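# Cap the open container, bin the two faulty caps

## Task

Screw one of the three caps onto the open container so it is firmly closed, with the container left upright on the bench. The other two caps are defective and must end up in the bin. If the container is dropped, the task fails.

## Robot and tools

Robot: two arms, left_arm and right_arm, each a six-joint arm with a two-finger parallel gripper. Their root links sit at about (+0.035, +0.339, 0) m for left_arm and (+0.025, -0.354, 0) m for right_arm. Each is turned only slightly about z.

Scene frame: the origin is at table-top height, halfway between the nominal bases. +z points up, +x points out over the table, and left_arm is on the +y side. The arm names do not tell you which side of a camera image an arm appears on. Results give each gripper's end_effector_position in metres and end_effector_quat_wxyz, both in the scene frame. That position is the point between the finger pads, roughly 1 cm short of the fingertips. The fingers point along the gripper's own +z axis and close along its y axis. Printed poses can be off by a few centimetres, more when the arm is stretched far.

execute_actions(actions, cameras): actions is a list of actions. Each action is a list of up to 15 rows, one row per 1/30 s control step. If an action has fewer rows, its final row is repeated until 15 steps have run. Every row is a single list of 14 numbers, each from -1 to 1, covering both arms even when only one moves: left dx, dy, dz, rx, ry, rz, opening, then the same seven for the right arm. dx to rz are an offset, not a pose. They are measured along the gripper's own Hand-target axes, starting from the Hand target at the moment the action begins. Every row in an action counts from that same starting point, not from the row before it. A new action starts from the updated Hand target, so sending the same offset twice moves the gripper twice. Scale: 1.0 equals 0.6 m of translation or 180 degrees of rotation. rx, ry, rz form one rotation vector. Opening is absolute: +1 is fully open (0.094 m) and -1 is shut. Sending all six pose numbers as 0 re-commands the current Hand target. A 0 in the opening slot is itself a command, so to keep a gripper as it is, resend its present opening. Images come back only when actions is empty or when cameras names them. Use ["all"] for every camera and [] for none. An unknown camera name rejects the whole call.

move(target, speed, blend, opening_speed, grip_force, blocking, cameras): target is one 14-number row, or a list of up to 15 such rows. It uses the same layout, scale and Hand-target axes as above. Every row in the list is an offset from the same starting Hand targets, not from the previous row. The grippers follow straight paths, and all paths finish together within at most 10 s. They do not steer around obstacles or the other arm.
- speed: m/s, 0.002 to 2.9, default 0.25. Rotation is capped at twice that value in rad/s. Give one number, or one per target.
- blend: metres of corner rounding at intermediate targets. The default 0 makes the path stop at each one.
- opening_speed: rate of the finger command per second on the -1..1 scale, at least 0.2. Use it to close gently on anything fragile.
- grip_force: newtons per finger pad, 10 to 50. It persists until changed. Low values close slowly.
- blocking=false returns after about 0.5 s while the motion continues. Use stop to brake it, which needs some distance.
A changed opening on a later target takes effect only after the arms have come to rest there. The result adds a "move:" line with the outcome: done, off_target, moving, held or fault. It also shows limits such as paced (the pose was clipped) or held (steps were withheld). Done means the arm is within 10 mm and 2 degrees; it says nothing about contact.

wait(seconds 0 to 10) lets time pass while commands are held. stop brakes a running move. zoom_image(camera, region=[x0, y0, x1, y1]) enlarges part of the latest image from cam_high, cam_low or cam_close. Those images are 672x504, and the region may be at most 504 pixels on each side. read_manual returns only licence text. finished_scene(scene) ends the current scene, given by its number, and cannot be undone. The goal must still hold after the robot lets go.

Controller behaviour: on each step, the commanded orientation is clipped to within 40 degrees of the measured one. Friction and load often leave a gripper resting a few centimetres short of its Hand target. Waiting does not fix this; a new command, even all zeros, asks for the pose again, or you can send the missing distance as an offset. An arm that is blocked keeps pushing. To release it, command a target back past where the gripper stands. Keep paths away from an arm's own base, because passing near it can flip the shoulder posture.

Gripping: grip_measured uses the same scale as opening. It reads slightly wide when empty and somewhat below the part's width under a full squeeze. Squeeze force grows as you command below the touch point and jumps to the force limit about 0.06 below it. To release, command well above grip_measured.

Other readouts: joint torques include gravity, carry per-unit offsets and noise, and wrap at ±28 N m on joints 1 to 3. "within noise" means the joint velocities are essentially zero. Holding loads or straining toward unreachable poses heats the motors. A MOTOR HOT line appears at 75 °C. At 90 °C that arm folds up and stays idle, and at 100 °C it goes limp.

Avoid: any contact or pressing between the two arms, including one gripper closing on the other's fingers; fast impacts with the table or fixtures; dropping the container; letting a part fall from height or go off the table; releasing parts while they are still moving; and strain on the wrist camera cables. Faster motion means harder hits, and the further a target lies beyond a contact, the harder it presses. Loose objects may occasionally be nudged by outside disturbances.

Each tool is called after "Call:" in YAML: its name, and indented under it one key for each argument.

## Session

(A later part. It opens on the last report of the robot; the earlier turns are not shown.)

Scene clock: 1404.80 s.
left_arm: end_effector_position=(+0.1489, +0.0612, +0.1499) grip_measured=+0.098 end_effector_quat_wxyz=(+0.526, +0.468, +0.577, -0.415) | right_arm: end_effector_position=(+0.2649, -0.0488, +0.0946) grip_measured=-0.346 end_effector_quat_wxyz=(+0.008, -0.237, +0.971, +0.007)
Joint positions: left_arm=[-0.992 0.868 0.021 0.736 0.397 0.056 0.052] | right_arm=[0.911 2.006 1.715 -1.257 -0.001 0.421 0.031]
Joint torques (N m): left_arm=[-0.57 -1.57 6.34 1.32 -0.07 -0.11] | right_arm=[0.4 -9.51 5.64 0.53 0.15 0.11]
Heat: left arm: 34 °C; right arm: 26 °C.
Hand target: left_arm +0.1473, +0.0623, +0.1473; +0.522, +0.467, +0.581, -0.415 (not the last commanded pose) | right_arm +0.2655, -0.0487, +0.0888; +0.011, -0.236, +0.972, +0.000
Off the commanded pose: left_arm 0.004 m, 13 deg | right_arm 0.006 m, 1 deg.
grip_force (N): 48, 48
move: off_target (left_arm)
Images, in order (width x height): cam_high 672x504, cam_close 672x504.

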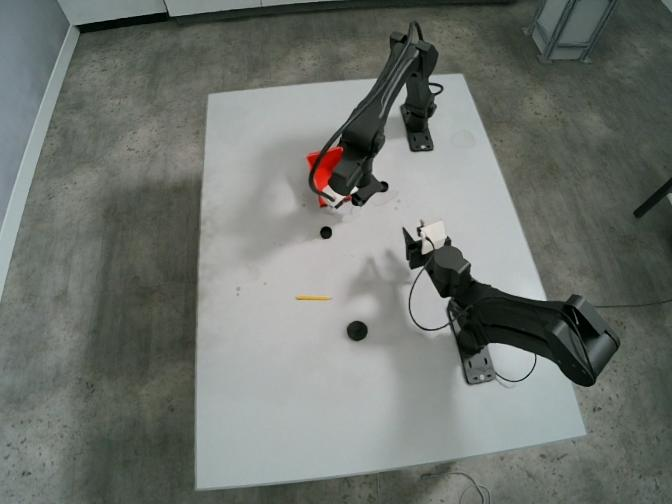

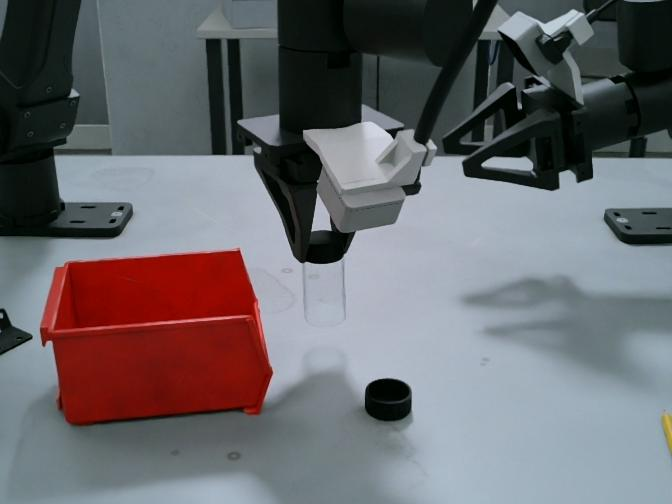

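Call:
move:
  target: [0,0,0,0,0,0,0.1,0,0,0.024,0.0071,0.0037,0,-0.45]
  speed: 0.06
  cameras: ["cam_close"]

Call:
zoom_image:
  camera: "cam_close"
  region: [250, 200, 410, 360]

Scene clock: 1412.67 s.
left_arm: end_effector_position=(+0.1489, +0.0612, +0.1499) grip_measured=+0.098 end_effector_quat_wxyz=(+0.526, +0.468, +0.577, -0.415) | right_arm: end_effector_position=(+0.2665, -0.0486, +0.0851) grip_measured=-0.346 end_effector_quat_wxyz=(+0.010, -0.236, +0.972, +0.000)
Joint positions: left_arm=[-0.992 0.868 0.021 0.736 0.397 0.056 0.052] | right_arm=[0.915 2.02 1.697 -1.233 0.013 0.427 0.031]
Joint torques (N m): left_arm=[-0.61 -1.47 6.52 1.32 -0.07 -0.06] | right_arm=[0.62 -8.76 5.5 0.53 0.15 0.1]
Heat: left arm: 34 °C; right arm: 26 °C.
Hand target: left_arm +0.1473, +0.0623, +0.1473; +0.522, +0.467, +0.581, -0.415 | right_arm +0.2658, -0.0486, +0.0744; +0.008, -0.235, +0.972, -0.012
Off the commanded pose: left_arm 0.003 m, 1 deg | right_arm 0.011 m, 1 deg.
grip_force (N): 48, 48
move: off_target (right_arm)
Images, in order (width x height): cam_close 672x504.

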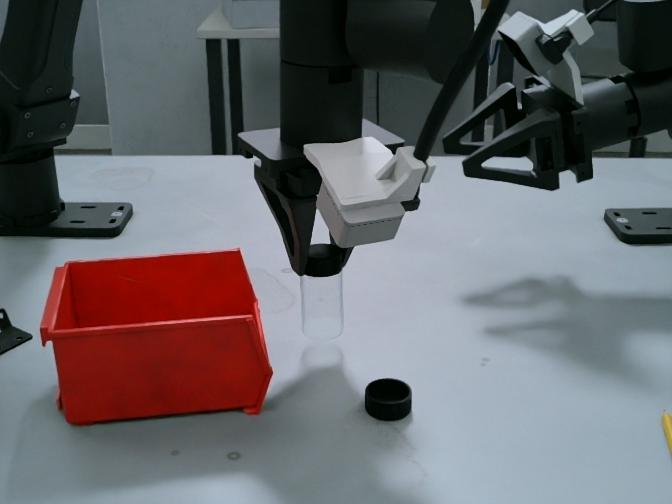

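Scaled by 3.150 from the camera's 672x504 image, which has a finer 960x720 frame.

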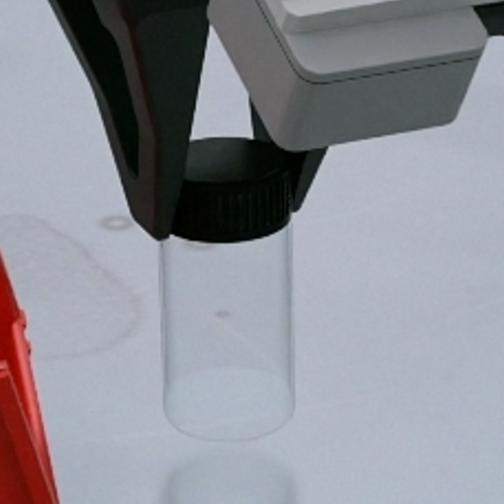

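Call:
move:
  target: [0,0,0,0,0,0,0.1,-0.002,0,0.011,0,0,0,-0.45]
  speed: 0.05
  cameras: ["cam_close"]

Call:
zoom_image:
  camera: "cam_close"
  region: [250, 220, 410, 380]

Scene clock: 1415.83 s.
left_arm: end_effector_position=(+0.1489, +0.0612, +0.1499) grip_measured=+0.098 end_effector_quat_wxyz=(+0.526, +0.468, +0.577, -0.415) | right_arm: end_effector_position=(+0.2674, -0.0475, +0.0792) grip_measured=-0.346 end_effector_quat_wxyz=(+0.011, -0.236, +0.972, +0.000)
Joint positions: left_arm=[-0.992 0.868 0.021 0.736 0.397 0.056 0.052] | right_arm=[0.915 2.026 1.683 -1.21 0.013 0.427 0.031]
Joint torques (N m): left_arm=[-0.58 -1.44 6.43 1.33 -0.06 -0.12] | right_arm=[0.49 -8.68 5.38 0.55 0.16 0.11]
Heat: left arm: 34 °C; right arm: 27 °C.
Hand target: left_arm +0.1473, +0.0623, +0.1473; +0.522, +0.467, +0.581, -0.415 | right_arm +0.2670, -0.0482, +0.0677; +0.008, -0.236, +0.972, -0.012
Off the commanded pose: left_arm 0.003 m, 1 deg | right_arm 0.011 m, 1 deg.
grip_force (N): 48, 48
move: off_target (right_arm)
Images, in order (width x height): cam_close 672x504.

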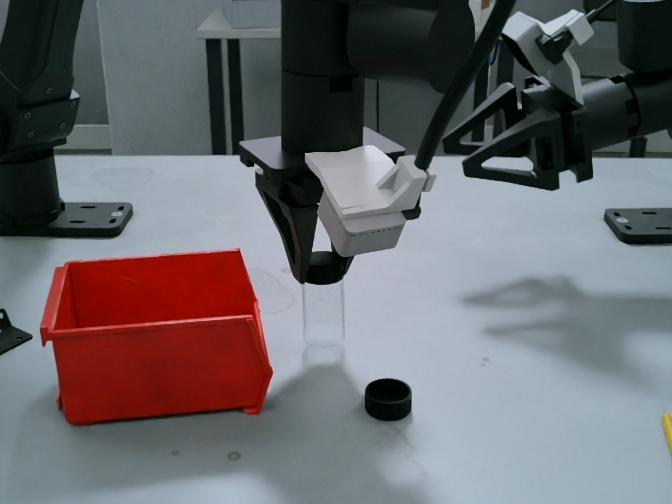

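Scaled by 3.150 from the camera's 672x504 image, which has a finer 960x720 frame.

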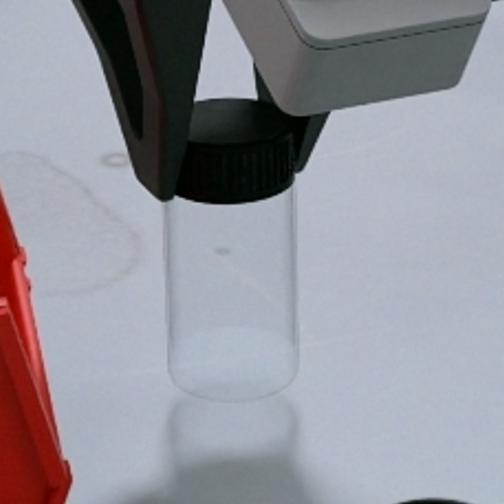

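Call:
move:
  target: [0,0,0,0,0,0,0.1,-0.001,0,0.006,0,0,0,-0.45]
  speed: 0.03

Call:
move:
  target: [0,0,0,0,0,0,0.1,-0.001,0,0.005,0,0,0,-0.45]
  speed: 0.03
  cameras: ["cam_close"]

Call:
zoom_image:
  camera: "cam_close"
  region: [250, 220, 410, 380]

Scene clock: 1419.23 s.
left_arm: end_effector_position=(+0.1489, +0.0612, +0.1499) grip_measured=+0.098 end_effector_quat_wxyz=(+0.526, +0.468, +0.577, -0.415) | right_arm: end_effector_position=(+0.2680, -0.0468, +0.0772) grip_measured=-0.346 end_effector_quat_wxyz=(+0.013, -0.236, +0.972, +0.001)
Joint positions: left_arm=[-0.992 0.868 0.021 0.736 0.397 0.056 0.052] | right_arm=[0.915 2.026 1.675 -1.197 0.013 0.427 0.031]
Joint torques (N m): left_arm=[-0.64 -1.59 6.52 1.31 -0.06 -0.09] | right_arm=[0.39 -8.42 5.41 0.55 0.16 0.11]
Heat: left arm: 34 °C; right arm: 27 °C.
Hand target: left_arm +0.1473, +0.0623, +0.1473; +0.522, +0.467, +0.581, -0.415 | right_arm +0.2676, -0.0479, +0.0642; +0.008, -0.236, +0.972, -0.012
Off the commanded pose: left_arm 0.003 m, 1 deg | right_arm 0.013 m, 2 deg.
grip_force (N): 48, 48
move: off_target (right_arm)

Scene clock: 1420.00 s.
left_arm: end_effector_position=(+0.1489, +0.0612, +0.1499) grip_measured=+0.098 end_effector_quat_wxyz=(+0.526, +0.468, +0.577, -0.415) | right_arm: end_effector_position=(+0.2689, -0.0457, +0.0741) grip_measured=-0.346 end_effector_quat_wxyz=(+0.013, -0.236, +0.972, +0.002)
Joint positions: left_arm=[-0.992 0.868 0.021 0.736 0.397 0.056 0.052] | right_arm=[0.915 2.032 1.67 -1.186 0.014 0.427 0.031]
Joint torques (N m): left_arm=[-0.58 -1.54 6.43 1.34 -0.07 -0.11] | right_arm=[0.34 -8.55 5.26 0.54 0.16 0.1]
Heat: left arm: 34 °C; right arm: 28 °C.
Hand target: left_arm +0.1473, +0.0623, +0.1473; +0.522, +0.467, +0.581, -0.415 | right_arm +0.2681, -0.0478, +0.0612; +0.008, -0.236, +0.972, -0.012
Off the commanded pose: left_arm 0.003 m, 1 deg | right_arm 0.013 m, 2 deg.
grip_force (N): 48, 48
move: off_target (right_arm)
Images, in order (width x height): cam_close 672x504.

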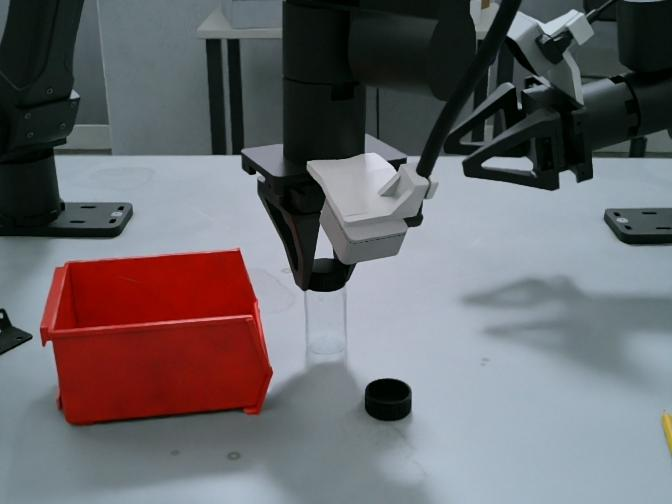

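Scaled by 3.150 from the camera's 672x504 image, which has a finer 960x720 frame.

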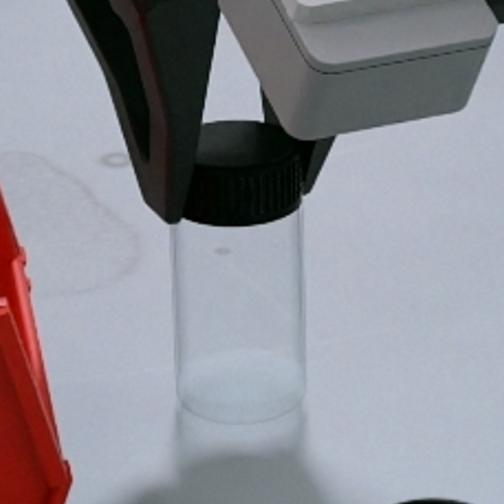

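Call:
move:
  target: [0,0,0,0,0,0,0.1,-0.001,0,0.004,0,0,0,-0.45]
  speed: 0.03

Call:
move:
  target: [0,0,0,0,0,0,0.1,-0.001,0,0.004,0,0,0,-0.45]
  speed: 0.03
  cameras: ["cam_close"]

Call:
zoom_image:
  camera: "cam_close"
  region: [250, 220, 410, 380]

Scene clock: 1425.30 s.
left_arm: end_effector_position=(+0.1489, +0.0612, +0.1499) grip_measured=+0.098 end_effector_quat_wxyz=(+0.526, +0.468, +0.577, -0.415) | right_arm: end_effector_position=(+0.2690, -0.0456, +0.0741) grip_measured=-0.346 end_effector_quat_wxyz=(+0.014, -0.236, +0.972, +0.002)
Joint positions: left_arm=[-0.992 0.868 0.021 0.736 0.397 0.056 0.052] | right_arm=[0.915 2.032 1.67 -1.186 0.014 0.427 0.031]
Joint torques (N m): left_arm=[-0.58 -1.46 6.45 1.32 0 -0.09] | right_arm=[0.27 -8.36 4.88 0.62 0.15 0.09]
Heat: left arm: 34 °C; right arm: 28 °C.
Hand target: left_arm +0.1473, +0.0623, +0.1473; +0.522, +0.467, +0.581, -0.415 | right_arm +0.2687, -0.0475, +0.0588; +0.008, -0.236, +0.972, -0.012
Off the commanded pose: left_arm 0.003 m, 1 deg | right_arm 0.015 m, 2 deg.
grip_force (N): 48, 48
move: off_target (right_arm)

Scene clock: 1426.00 s.
left_arm: end_effector_position=(+0.1489, +0.0612, +0.1499) grip_measured=+0.098 end_effector_quat_wxyz=(+0.526, +0.468, +0.577, -0.415) | right_arm: end_effector_position=(+0.2691, -0.0456, +0.0738) grip_measured=-0.346 end_effector_quat_wxyz=(+0.014, -0.236, +0.972, +0.002)
Joint positions: left_arm=[-0.992 0.868 0.021 0.736 0.397 0.056 0.052] | right_arm=[0.915 2.032 1.669 -1.184 0.014 0.427 0.031]
Joint torques (N m): left_arm=[-0.81 -1.5 6.3 1.33 -0.08 -0.09] | right_arm=[0.2 -8.12 4.6 0.69 0.15 0.09]
Heat: left arm: 34 °C; right arm: 28 °C.
Hand target: left_arm +0.1473, +0.0623, +0.1473; +0.522, +0.467, +0.581, -0.415 | right_arm +0.2694, -0.0473, +0.0565; +0.008, -0.236, +0.972, -0.012
Off the commanded pose: left_arm 0.003 m, 1 deg | right_arm 0.017 m, 2 deg.
grip_force (N): 48, 48
move: off_target (right_arm)
Images, in order (width x height): cam_close 672x504.

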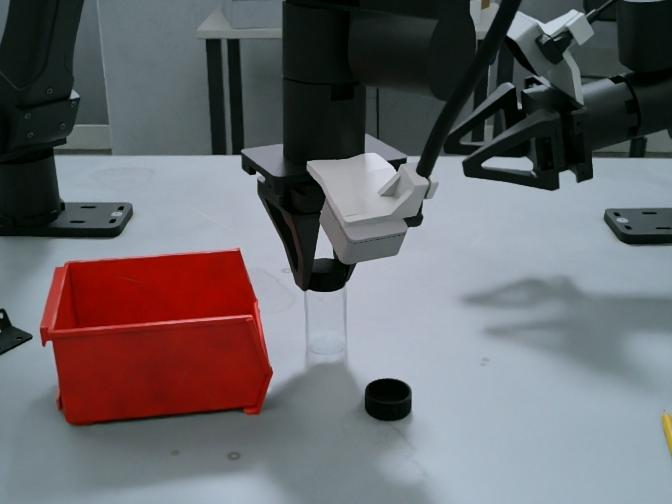

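Scaled by 3.150 from the camera's 672x504 image, which has a finer 960x720 frame.

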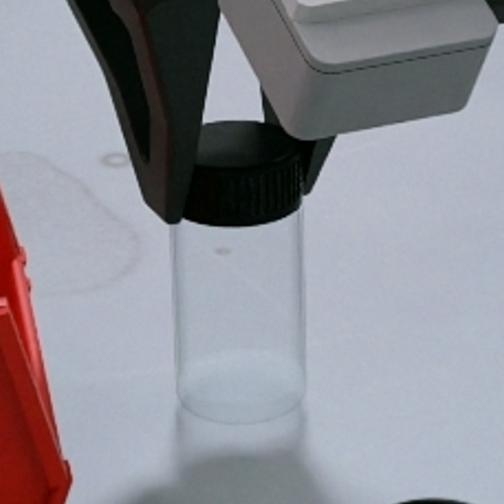

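Call:
move:
  target:
    - [0,0,0,0,0,0,0.1,0,0,-0.014,0,0,0,-0.45]
    - [0,0,0,0,0,0,0.1,0,0,-0.014,0,0,0,-0.1]
  speed: 0.05
  opening_speed: 0.4
  cameras: ["cam_close"]

Call:
zoom_image:
  camera: "cam_close"
  region: [250, 220, 410, 380]

Scene clock: 1433.60 s.
left_arm: end_effector_position=(+0.1489, +0.0612, +0.1499) grip_measured=+0.098 end_effector_quat_wxyz=(+0.526, +0.468, +0.577, -0.415) | right_arm: end_effector_position=(+0.2690, -0.0459, +0.0726) grip_measured=-0.102 end_effector_quat_wxyz=(+0.013, -0.236, +0.972, +0.000)
Joint positions: left_arm=[-0.992 0.868 0.021 0.736 0.397 0.056 0.052] | right_arm=[0.915 2.035 1.669 -1.185 0.015 0.427 0.042]
Joint torques (N m): left_arm=[-0.69 -1.52 6.5 1.3 -0.07 -0.11] | right_arm=[0.25 -8.61 6.74 0.37 0.15 0.1]
Heat: left arm: 34 °C; right arm: 29 °C.
Hand target: left_arm +0.1473, +0.0623, +0.1473; +0.522, +0.467, +0.581, -0.415 | right_arm +0.2692, -0.0472, +0.0648; +0.008, -0.236, +0.972, -0.012
Off the commanded pose: left_arm 0.003 m, 1 deg | right_arm 0.008 m, 1 deg.
grip_force (N): 48, 48
move: done
Images, in order (width x height): cam_close 672x504.

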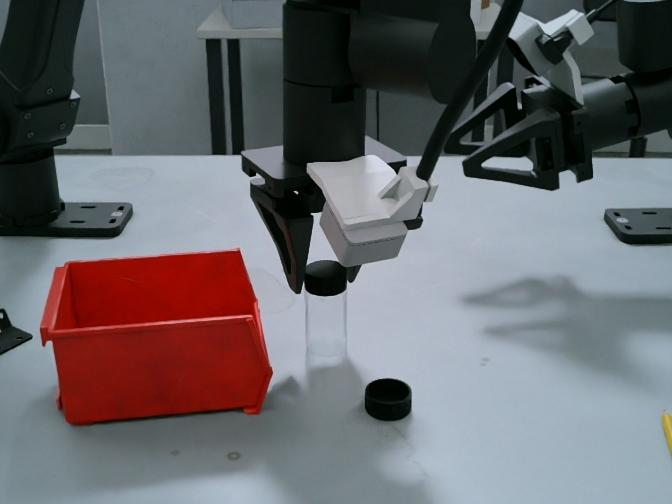

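Scaled by 3.150 from the camera's 672x504 image, which has a finer 960x720 frame.

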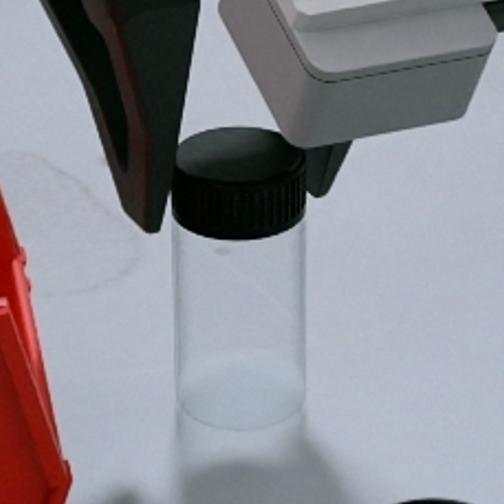

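Call:
move:
  target:
    - [0,0,0,0,0,0,0.1,0,0,-0.04,0,0,0,-0.1]
    - [0,0,0,0,0,0,0.1,0,0,-0.17,0,0,0,-0.1]
  speed: [0.05, 0.15]
  blend: [0.005, 0]
  cameras: ["cam_close", "cam_high"]

Call:
zoom_image:
  camera: "cam_close"
  region: [250, 220, 410, 380]

Scene clock: 1438.97 s.
left_arm: end_effector_position=(+0.1489, +0.0612, +0.1499) grip_measured=+0.098 end_effector_quat_wxyz=(+0.526, +0.468, +0.577, -0.415) | right_arm: end_effector_position=(+0.2676, -0.0477, +0.1705) grip_measured=-0.102 end_effector_quat_wxyz=(+0.017, -0.235, +0.972, +0.004)
Joint positions: left_arm=[-0.992 0.868 0.021 0.736 0.397 0.056 0.052] | right_arm=[0.915 2.045 2.076 -1.571 0.015 0.43 0.042]
Joint torques (N m): left_arm=[-0.51 -1.43 6.42 1.33 -0.07 -0.11] | right_arm=[0.83 -8.61 7.79 0.33 0.15 0.13]
Heat: left arm: 34 °C; right arm: 29 °C.
Hand target: left_arm +0.1473, +0.0623, +0.1473; +0.522, +0.467, +0.581, -0.415 | right_arm +0.2670, -0.0452, +0.1667; +0.008, -0.235, +0.972, -0.012
Off the commanded pose: left_arm 0.003 m, 1 deg | right_arm 0.005 m, 2 deg.
joint sent to its limit (right arm) — joint 4 (wrist pitch), lower limit. The joint targets still meet the commanded pose.
grip_force (N): 48, 48
move: done
Images, in order (width x height): cam_high 672x504, cam_close 672x504.

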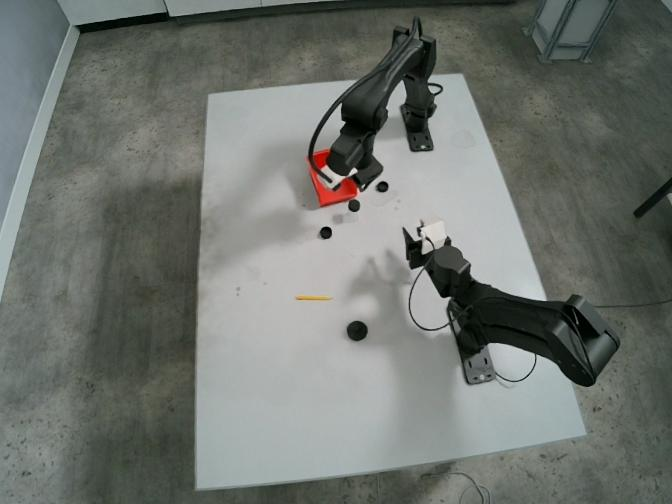

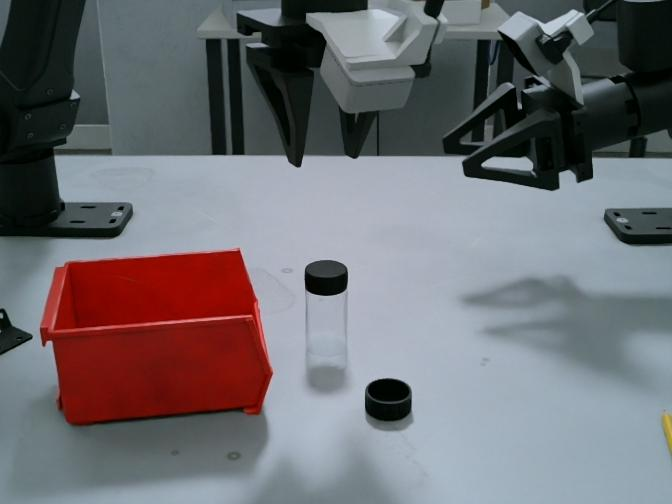

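Scaled by 3.150 from the camera's 672x504 image, which has a finer 960x720 frame.

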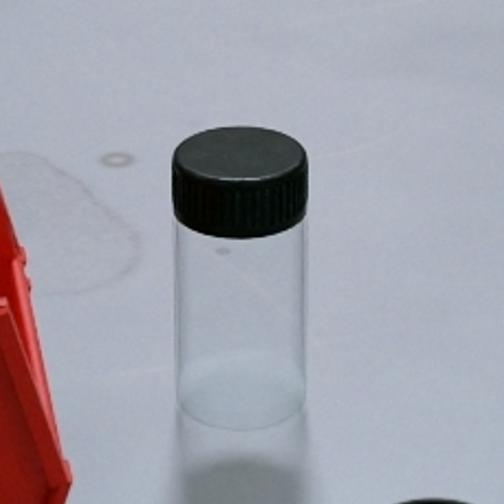

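Call:
move:
  target:
    - [0,0,0,0,0,0,0.1,0.1887,-0.0495,0.04,-0.0071,-0.0037,0,0.2]
    - [0,0,0,0,0,0,0.1,0.1887,-0.0495,0.1,-0.0071,-0.0037,0,0.2]
  speed: 0.25
  blend: 0.02
  cameras: ["cam_close", "cam_high"]

Call:
zoom_image:
  camera: "cam_high"
  region: [340, 140, 440, 240]

Call:
zoom_image:
  camera: "cam_close"
  region: [160, 160, 320, 280]

Scene clock: 1451.27 s.
left_arm: end_effector_position=(+0.1489, +0.0612, +0.1499) grip_measured=+0.098 end_effector_quat_wxyz=(+0.526, +0.468, +0.577, -0.415) | right_arm: end_effector_position=(+0.1825, -0.1262, +0.1092) grip_measured=+0.198 end_effector_quat_wxyz=(+0.010, -0.237, +0.971, -0.001)
Joint positions: left_arm=[-0.992 0.868 0.021 0.736 0.397 0.056 0.052] | right_arm=[0.981 1.582 1.252 -1.227 0.015 0.491 0.056]
Joint torques (N m): left_arm=[-0.68 -1.51 6.5 1.31 -0.08 -0.09] | right_arm=[0.49 -6.12 5.63 0.55 0 0.14]
Heat: left arm: 34 °C; right arm: 28 °C.
Hand target: left_arm +0.1473, +0.0623, +0.1473; +0.522, +0.467, +0.581, -0.415 | right_arm +0.1812, -0.1245, +0.1065; +0.011, -0.236, +0.972, +0.001
Off the commanded pose: left_arm 0.003 m, 1 deg | right_arm 0.004 m, 0 deg.
grip_force (N): 48, 48
move: done; blend cut to 0.018 m at target 1
Images, in order (width x height): cam_high 672x504, cam_close 672x504.

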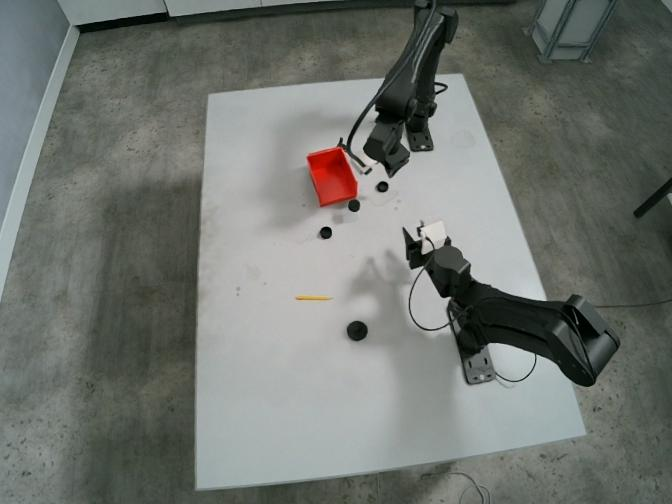

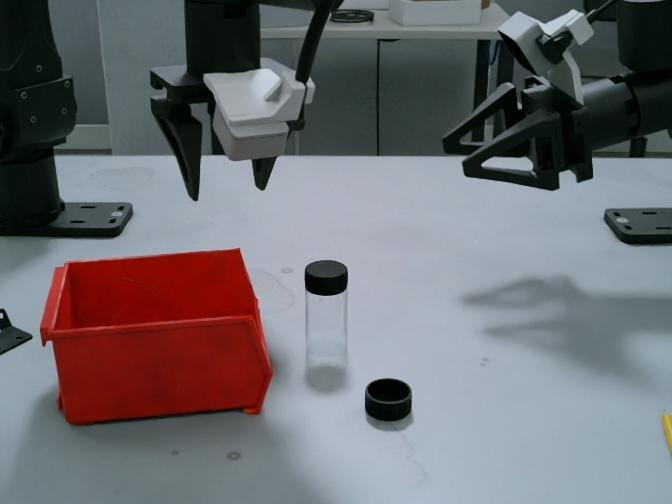

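Scaled by 5.040 from the camera's 672x504 image, which has a finer 960x720 frame.

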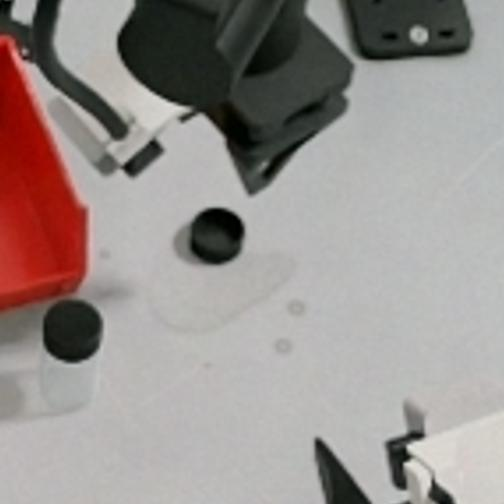

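Scaled by 3.150 from the camera's 672x504 image, which has a finer 960x720 frame.

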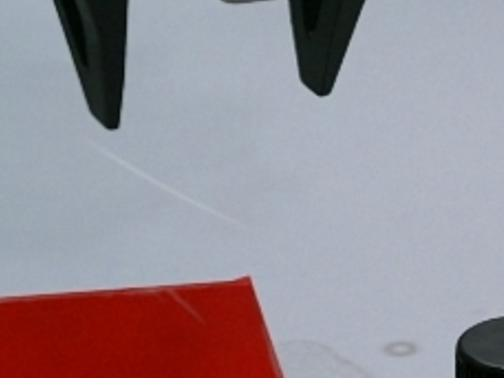

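Call:
move:
  target: [0,0,0,0,0,0,0.1,0,0,0.098,0,0,0,0.2]
  speed: 0.2
  cameras: ["cam_high"]

Call:
zoom_image:
  camera: "cam_high"
  region: [350, 150, 420, 220]

Scene clock: 1459.80 s.
left_arm: end_effector_position=(+0.1489, +0.0612, +0.1499) grip_measured=+0.098 end_effector_quat_wxyz=(+0.526, +0.468, +0.577, -0.415) | right_arm: end_effector_position=(+0.1835, -0.1248, +0.0526) grip_measured=+0.198 end_effector_quat_wxyz=(+0.012, -0.237, +0.971, +0.001)
Joint positions: left_arm=[-0.992 0.868 0.021 0.736 0.397 0.056 0.052] | right_arm=[0.981 1.626 1.067 -0.991 0.015 0.491 0.056]
Joint torques (N m): left_arm=[-0.54 -1.59 6.45 1.33 -0.03 -0.12] | right_arm=[0.21 -5.6 5.42 0.6 0 0.1]
Heat: left arm: 33 °C; right arm: 28 °C.
Hand target: left_arm +0.1473, +0.0623, +0.1473; +0.522, +0.467, +0.581, -0.415 | right_arm +0.1825, -0.1242, +0.0476; +0.011, -0.236, +0.972, +0.000
Off the commanded pose: left_arm 0.003 m, 1 deg | right_arm 0.005 m, 0 deg.
grip_force (N): 48, 48
move: done
Images, in order (width x height): cam_high 672x504.

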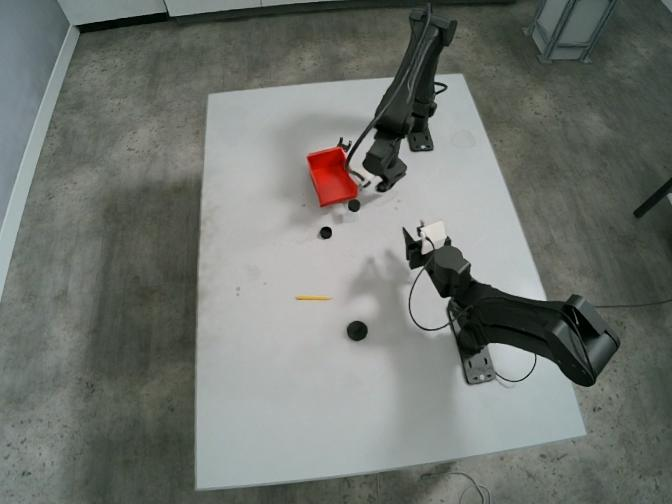

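Scaled by 7.200 from the camera's 672x504 image, which has a finer 960x720 frame.

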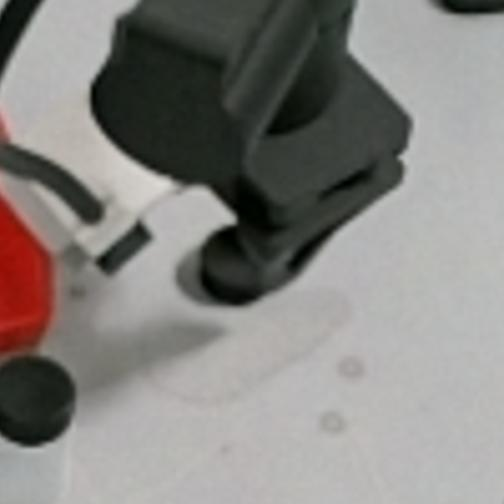

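Call:
zoom_image:
  camera: "cam_high"
  region: [370, 172, 400, 202]

Scaled by 16.800 from the camera's 672x504 image, which has a finer 960x720 frame.

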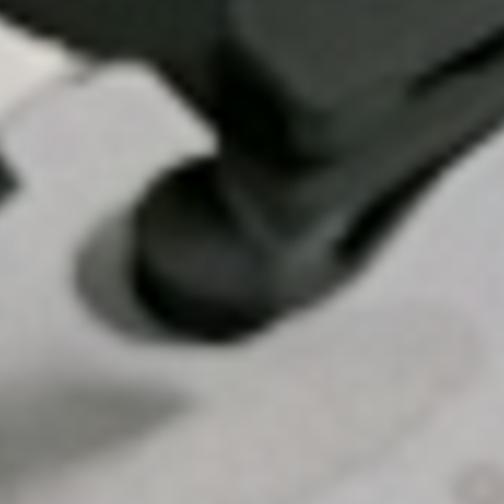

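Call:
move:
  target:
    - [0,0,0,0,0,0,0.1,0.0093,0,0.0,0,0,0,0.2]
    - [0,0,0,0,0,0,0.1,0.0093,0,0.038,0,0,0,0.2]
  speed: 0.08
  cameras: ["cam_high"]

Call:
zoom_image:
  camera: "cam_high"
  region: [370, 172, 400, 202]

Scene clock: 1474.33 s.
left_arm: end_effector_position=(+0.1489, +0.0612, +0.1499) grip_measured=+0.098 end_effector_quat_wxyz=(+0.526, +0.468, +0.577, -0.415) | right_arm: end_effector_position=(+0.1817, -0.1256, +0.0325) grip_measured=+0.198 end_effector_quat_wxyz=(+0.017, -0.236, +0.972, +0.005)
Joint positions: left_arm=[-0.992 0.868 0.021 0.736 0.397 0.056 0.052] | right_arm=[0.985 1.638 0.994 -0.895 0.015 0.498 0.056]
Joint torques (N m): left_arm=[-0.54 -1.55 6.41 1.31 -0.04 -0.12] | right_arm=[0.58 -5.22 4.75 0.58 -0.01 0.12]
Heat: left arm: 33 °C; right arm: 27 °C.
Hand target: left_arm +0.1473, +0.0623, +0.1473; +0.522, +0.467, +0.581, -0.415 | right_arm +0.1780, -0.1266, +0.0247; +0.011, -0.235, +0.972, +0.000
Off the commanded pose: left_arm 0.003 m, 1 deg | right_arm 0.009 m, 1 deg.
grip_force (N): 48, 48
move: done
Images, in order (width x height): cam_high 672x504.

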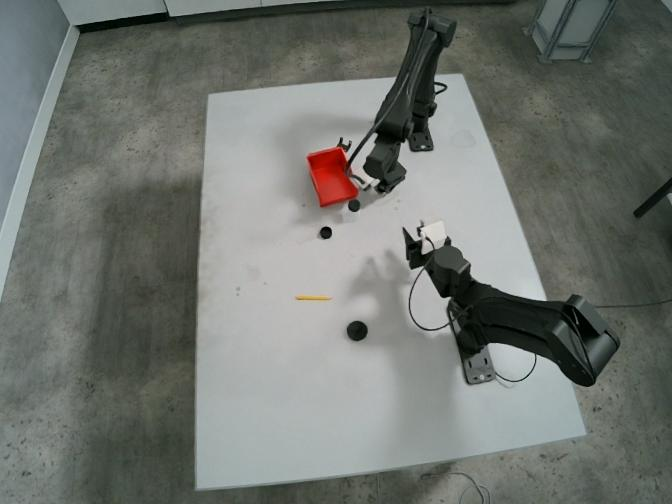

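Scaled by 16.800 from the camera's 672x504 image, which has a finer 960x720 frame.

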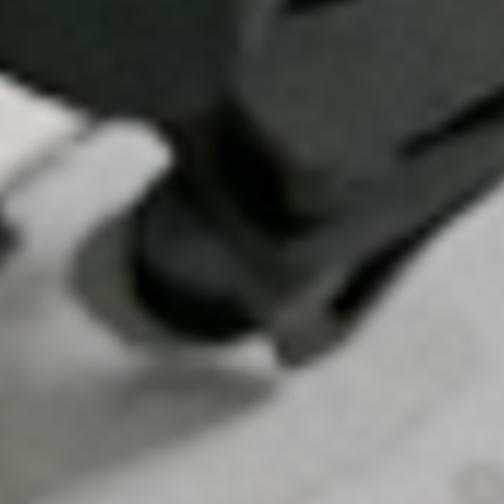

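Call:
move:
  target:
    - [0,0,0,0,0,0,0.1,0.001,0,0.008,0,0,0,0.2]
    - [0,0,0,0,0,0,0.1,0.001,0,0.008,0,0,0,-0.45]
  speed: 0.08
  opening_speed: 0.7
  cameras: ["cam_high"]

Call:
zoom_image:
  camera: "cam_high"
  region: [370, 172, 400, 202]

Scene clock: 1482.17 s.
left_arm: end_effector_position=(+0.1489, +0.0612, +0.1499) grip_measured=+0.098 end_effector_quat_wxyz=(+0.526, +0.468, +0.577, -0.415) | right_arm: end_effector_position=(+0.1828, -0.1241, +0.0296) grip_measured=-0.367 end_effector_quat_wxyz=(+0.021, -0.235, +0.972, +0.009)
Joint positions: left_arm=[-0.992 0.868 0.021 0.736 0.397 0.056 0.052] | right_arm=[0.985 1.638 0.981 -0.87 0.015 0.499 0.03]
Joint torques (N m): left_arm=[-0.54 -1.57 6.49 1.34 -0.01 -0.1] | right_arm=[0.68 -4.74 4.72 0.55 0 0.12]
Heat: left arm: 33 °C; right arm: 27 °C.
Hand target: left_arm +0.1473, +0.0623, +0.1473; +0.522, +0.467, +0.581, -0.415 | right_arm +0.1776, -0.1269, +0.0199; +0.011, -0.236, +0.972, +0.000
Off the commanded pose: left_arm 0.003 m, 1 deg | right_arm 0.011 m, 2 deg.
grip_force (N): 48, 48
move: off_target (right_arm); target 2's new opening was sent with right_arm's hand 0.011 m and 2 deg from that target
Images, in order (width x height): cam_high 672x504.

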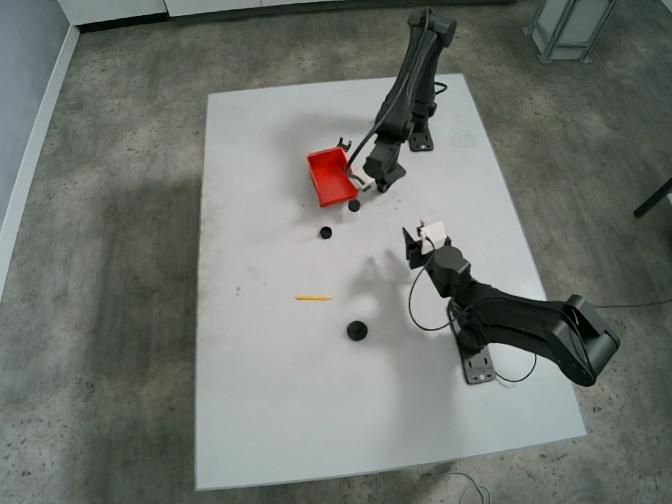

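Scaled by 16.800 from the camera's 672x504 image, which has a finer 960x720 frame.

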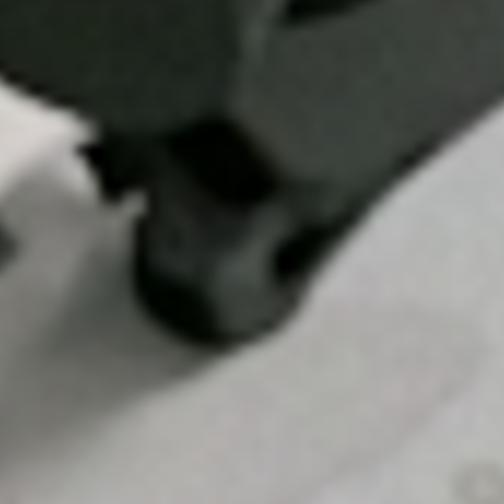

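Call:
move:
  target:
    - [0,0,0,0,0,0,0.1,0,0,-0.19,0,0,0,-0.45]
    - [0,0,0,0,0,0,0.1,-0.187,-0.1625,-0.21,0,0,0,-0.45]
  speed: 0.22
  blend: 0.01
  cameras: ["cam_close", "cam_high"]

Call:
zoom_image:
  camera: "cam_high"
  region: [290, 120, 410, 240]

Scene clock: 1492.90 s.
left_arm: end_effector_position=(+0.1489, +0.0612, +0.1499) grip_measured=+0.098 end_effector_quat_wxyz=(+0.526, +0.468, +0.577, -0.415) | right_arm: end_effector_position=(+0.3159, -0.1664, +0.1473) grip_measured=-0.368 end_effector_quat_wxyz=(+0.011, -0.230, +0.973, -0.001)
Joint positions: left_arm=[-0.992 0.868 0.021 0.736 0.397 0.056 0.052] | right_arm=[0.585 1.841 1.7 -1.409 0.01 0.11 0.03]
Joint torques (N m): left_arm=[-0.64 -1.5 6.35 1.31 -0.05 -0.09] | right_arm=[0.05 -7.24 9.11 0.37 -0.05 -0.05]
Heat: left arm: 33 °C; right arm: 27 °C.
Hand target: left_arm +0.1473, +0.0623, +0.1473; +0.522, +0.467, +0.581, -0.415 | right_arm +0.3193, -0.1629, +0.1488; +0.011, -0.236, +0.972, +0.000
Off the commanded pose: left_arm 0.003 m, 1 deg | right_arm 0.005 m, 1 deg.
grip_force (N): 48, 48
move: done
Images, in order (width x height): cam_high 672x504, cam_close 672x504.

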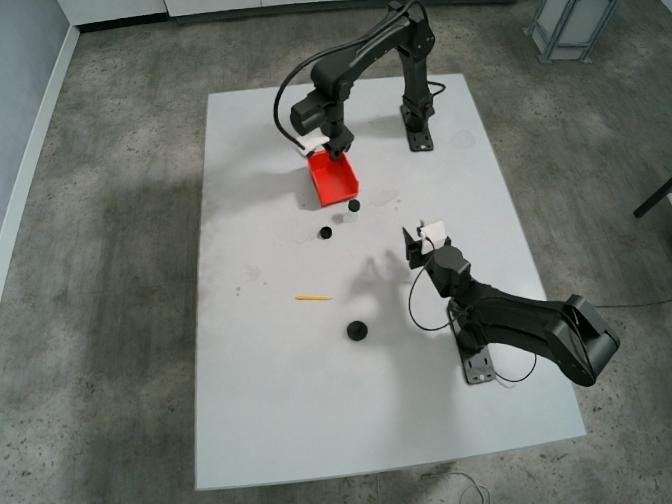

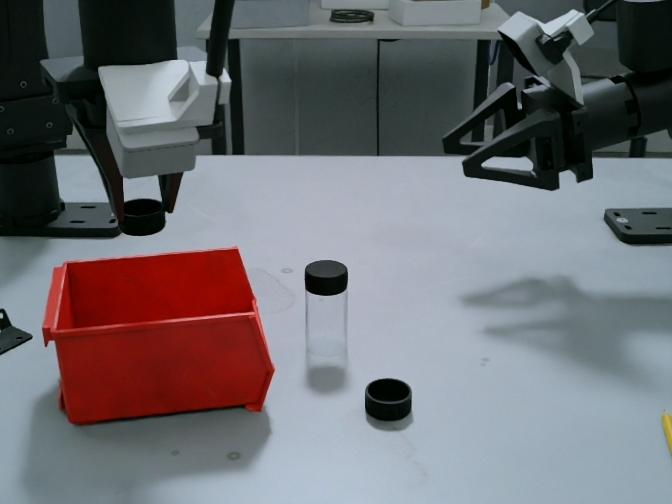

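Scaled by 4.200 from the camera's 672x504 image, which has a finer 960x720 frame.

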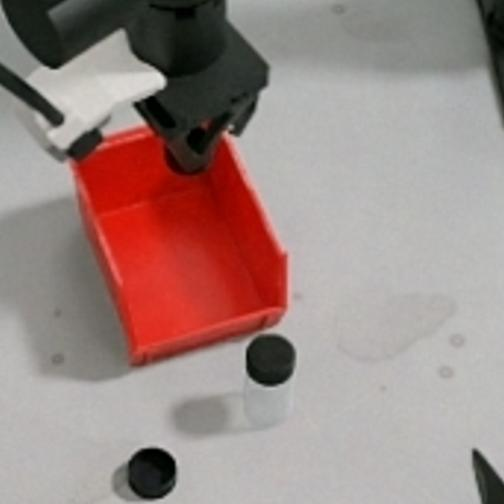

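Call:
move:
  target:
    - [0,0,0,0,0,0,0.1,0.004,-0.003,0.16,0,0,0,-0.45]
    - [0,0,0,0,0,0,0.1,0.004,-0.003,0.16,0,0,0,0.1]
  speed: 0.15
  opening_speed: 0.8
  cameras: ["cam_close", "cam_high"]

Call:
zoom_image:
  camera: "cam_high"
  region: [290, 120, 410, 240]

Scene clock: 1499.23 s.
left_arm: end_effector_position=(+0.1489, +0.0612, +0.1499) grip_measured=+0.098 end_effector_quat_wxyz=(+0.526, +0.468, +0.577, -0.415) | right_arm: end_effector_position=(+0.3191, -0.1643, +0.0589) grip_measured=+0.098 end_effector_quat_wxyz=(+0.014, -0.233, +0.972, +0.000)
Joint positions: left_arm=[-0.992 0.868 0.021 0.736 0.397 0.056 0.052] | right_arm=[0.585 1.876 1.391 -1.06 0.01 0.103 0.052]
Joint torques (N m): left_arm=[-0.54 -1.44 6.32 1.35 -0.05 -0.09] | right_arm=[-0.4 -7.9 5.67 0.57 -0.04 -0.06]
Heat: left arm: 33 °C; right arm: 27 °C.
Hand target: left_arm +0.1473, +0.0623, +0.1473; +0.522, +0.467, +0.581, -0.415 | right_arm +0.3200, -0.1651, +0.0528; +0.011, -0.235, +0.972, +0.000
Off the commanded pose: left_arm 0.003 m, 1 deg | right_arm 0.006 m, 0 deg.
grip_force (N): 48, 48
move: done
Images, in order (width x height): cam_high 672x504, cam_close 672x504.

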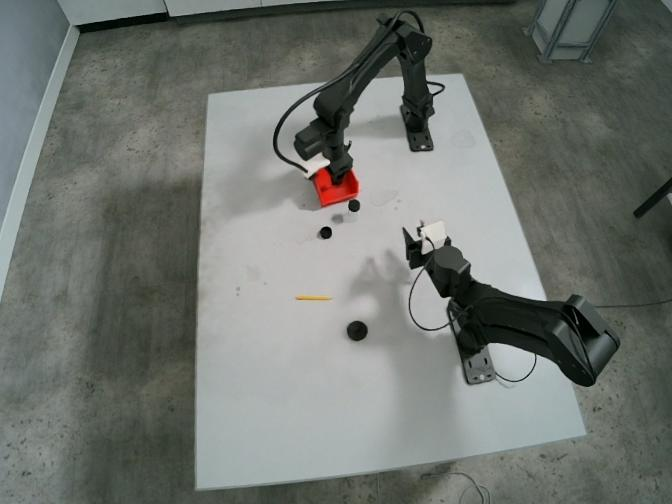

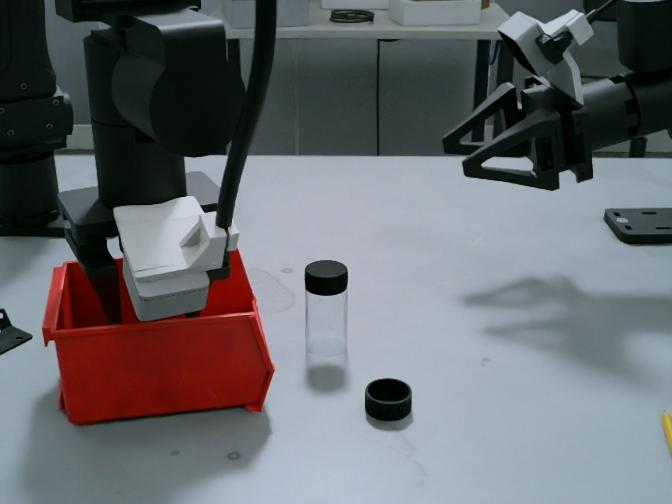

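Scaled by 4.200 from the camera's 672x504 image, which has a finer 960x720 frame.

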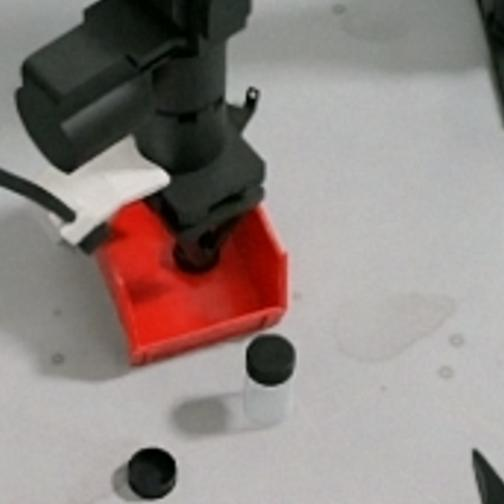

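Call:
move:
  target:
    - [0,0,0,0,0,0,0.1,0,0,-0.162,0,0,0,0.1]
    - [0,0,0,0,0,0,0.1,-0.1702,0.2292,-0.162,0,0,-0.128,0.1]
    - [0,0,0,0,0,0,0.1,-0.1702,0.2292,-0.09,0,0,-0.128,0.3]
  speed: 0.22
  blend: [0.015, 0.02, 0]
  cameras: ["cam_close", "cam_high"]

Call:
zoom_image:
  camera: "cam_high"
  region: [290, 140, 390, 240]

Call:
zoom_image:
  camera: "cam_close"
  region: [320, 300, 460, 440]

Scene clock: 1514.17 s.
left_arm: end_effector_position=(+0.1489, +0.0612, +0.1499) grip_measured=+0.098 end_effector_quat_wxyz=(+0.526, +0.468, +0.577, -0.415) | right_arm: end_effector_position=(+0.3450, +0.0019, +0.1053) grip_measured=+0.298 end_effector_quat_wxyz=(+0.023, -0.420, +0.907, +0.004)
Joint positions: left_arm=[-0.992 0.868 0.021 0.736 0.397 0.056 0.052] | right_arm=[0.85 2.464 2.512 -1.572 0.01 -0.028 0.061]
Joint torques (N m): left_arm=[-0.66 -1.51 6.52 1.32 -0.04 -0.07] | right_arm=[-0.05 -12.63 8.57 0.34 0.01 -0.07]
Heat: left arm: 33 °C; right arm: 28 °C.
Hand target: left_arm +0.1473, +0.0623, +0.1473; +0.522, +0.467, +0.581, -0.415 | right_arm +0.3467, +0.0036, +0.1084; +0.011, -0.425, +0.905, -0.002
Off the commanded pose: left_arm 0.003 m, 1 deg | right_arm 0.004 m, 2 deg.
joint sent to its limit (right arm) — joint 4 (wrist pitch), lower limit. The joint targets still meet the commanded pose.
grip_force (N): 48, 48
move: done
Images, in order (width x height): cam_high 672x504, cam_close 672x504.

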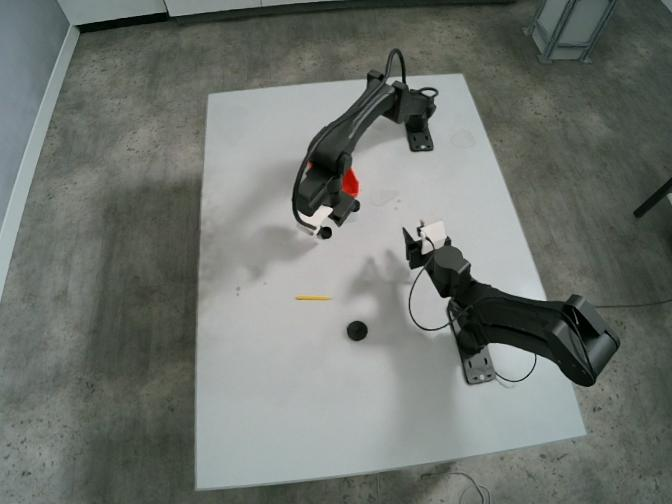

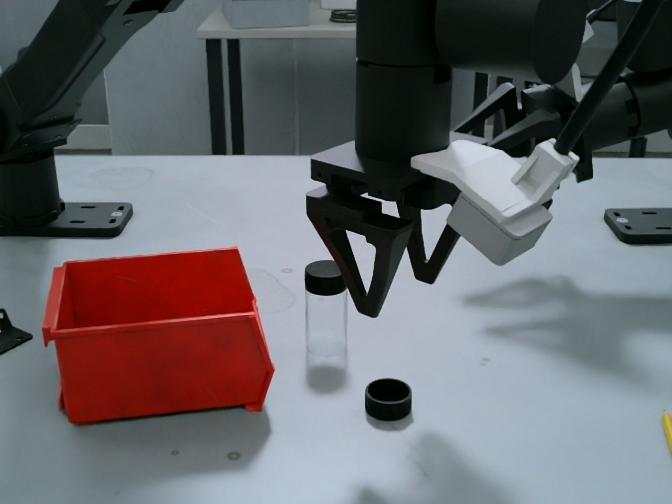

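Scaled by 5.040 from the camera's 672x504 image, which has a finer 960x720 frame.

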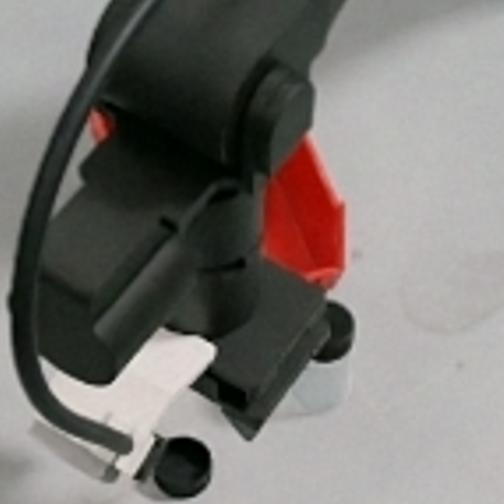

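Scaled by 3.600 from the camera's 672x504 image, which has a finer 960x720 frame.

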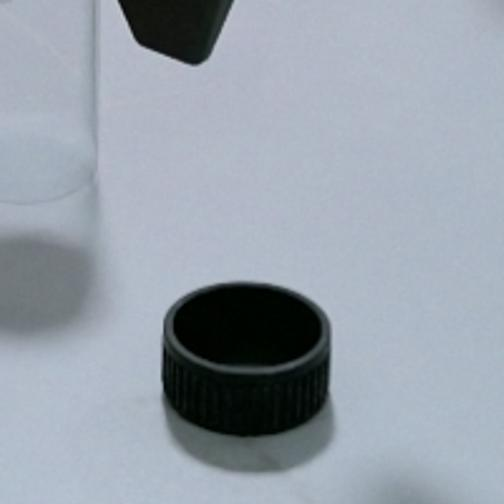

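Call:
move:
  target: [0,0,0,0,0,0,0.1,0.009,-0.001,0.095,0,0,0,0.3]
  speed: 0.18
  cameras: ["cam_close"]

Call:
zoom_image:
  camera: "cam_close"
  region: [320, 280, 460, 440]

Scene clock: 1521.40 s.
left_arm: end_effector_position=(+0.1489, +0.0612, +0.1499) grip_measured=+0.098 end_effector_quat_wxyz=(+0.526, +0.468, +0.577, -0.415) | right_arm: end_effector_position=(+0.3423, -0.0011, +0.0425) grip_measured=+0.298 end_effector_quat_wxyz=(-0.002, -0.422, +0.907, -0.007)
Joint positions: left_arm=[-0.992 0.868 0.021 0.736 0.397 0.056 0.052] | right_arm=[0.85 2.463 2.257 -1.375 0.01 -0.031 0.061]
Joint torques (N m): left_arm=[-0.58 -1.47 6.32 1.33 -0.04 -0.11] | right_arm=[-0.23 -15.43 5.26 0.47 0.02 -0.07]
Heat: left arm: 33 °C; right arm: 30 °C.
Hand target: left_arm +0.1473, +0.0623, +0.1473; +0.522, +0.467, +0.581, -0.415 | right_arm +0.3449, -0.0006, +0.0513; +0.011, -0.425, +0.905, -0.002
Off the commanded pose: left_arm 0.003 m, 1 deg | right_arm 0.009 m, 2 deg.
grip_force (N): 48, 48
move: done
Images, in order (width x height): cam_close 672x504.

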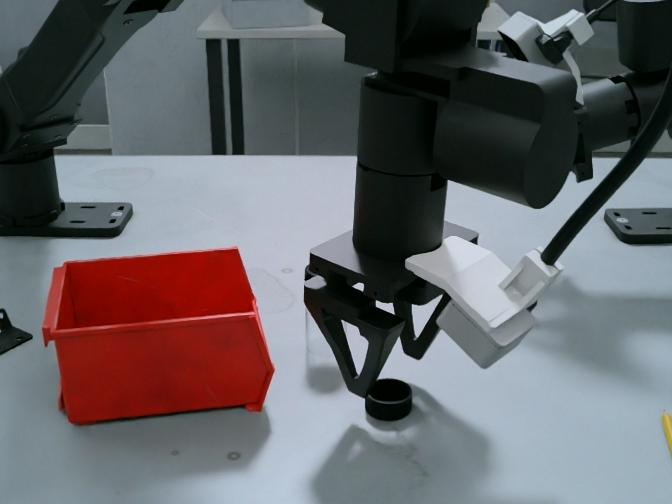

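Scaled by 3.150 from the camera's 672x504 image, which has a finer 960x720 frame.

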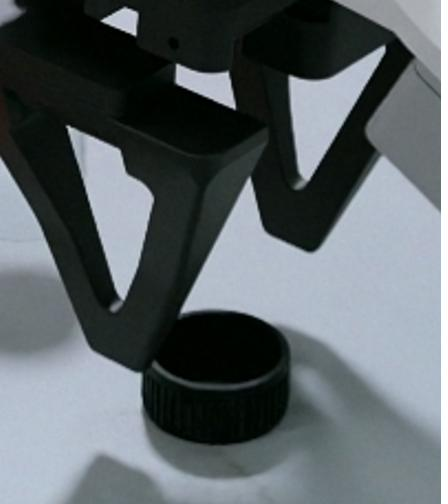

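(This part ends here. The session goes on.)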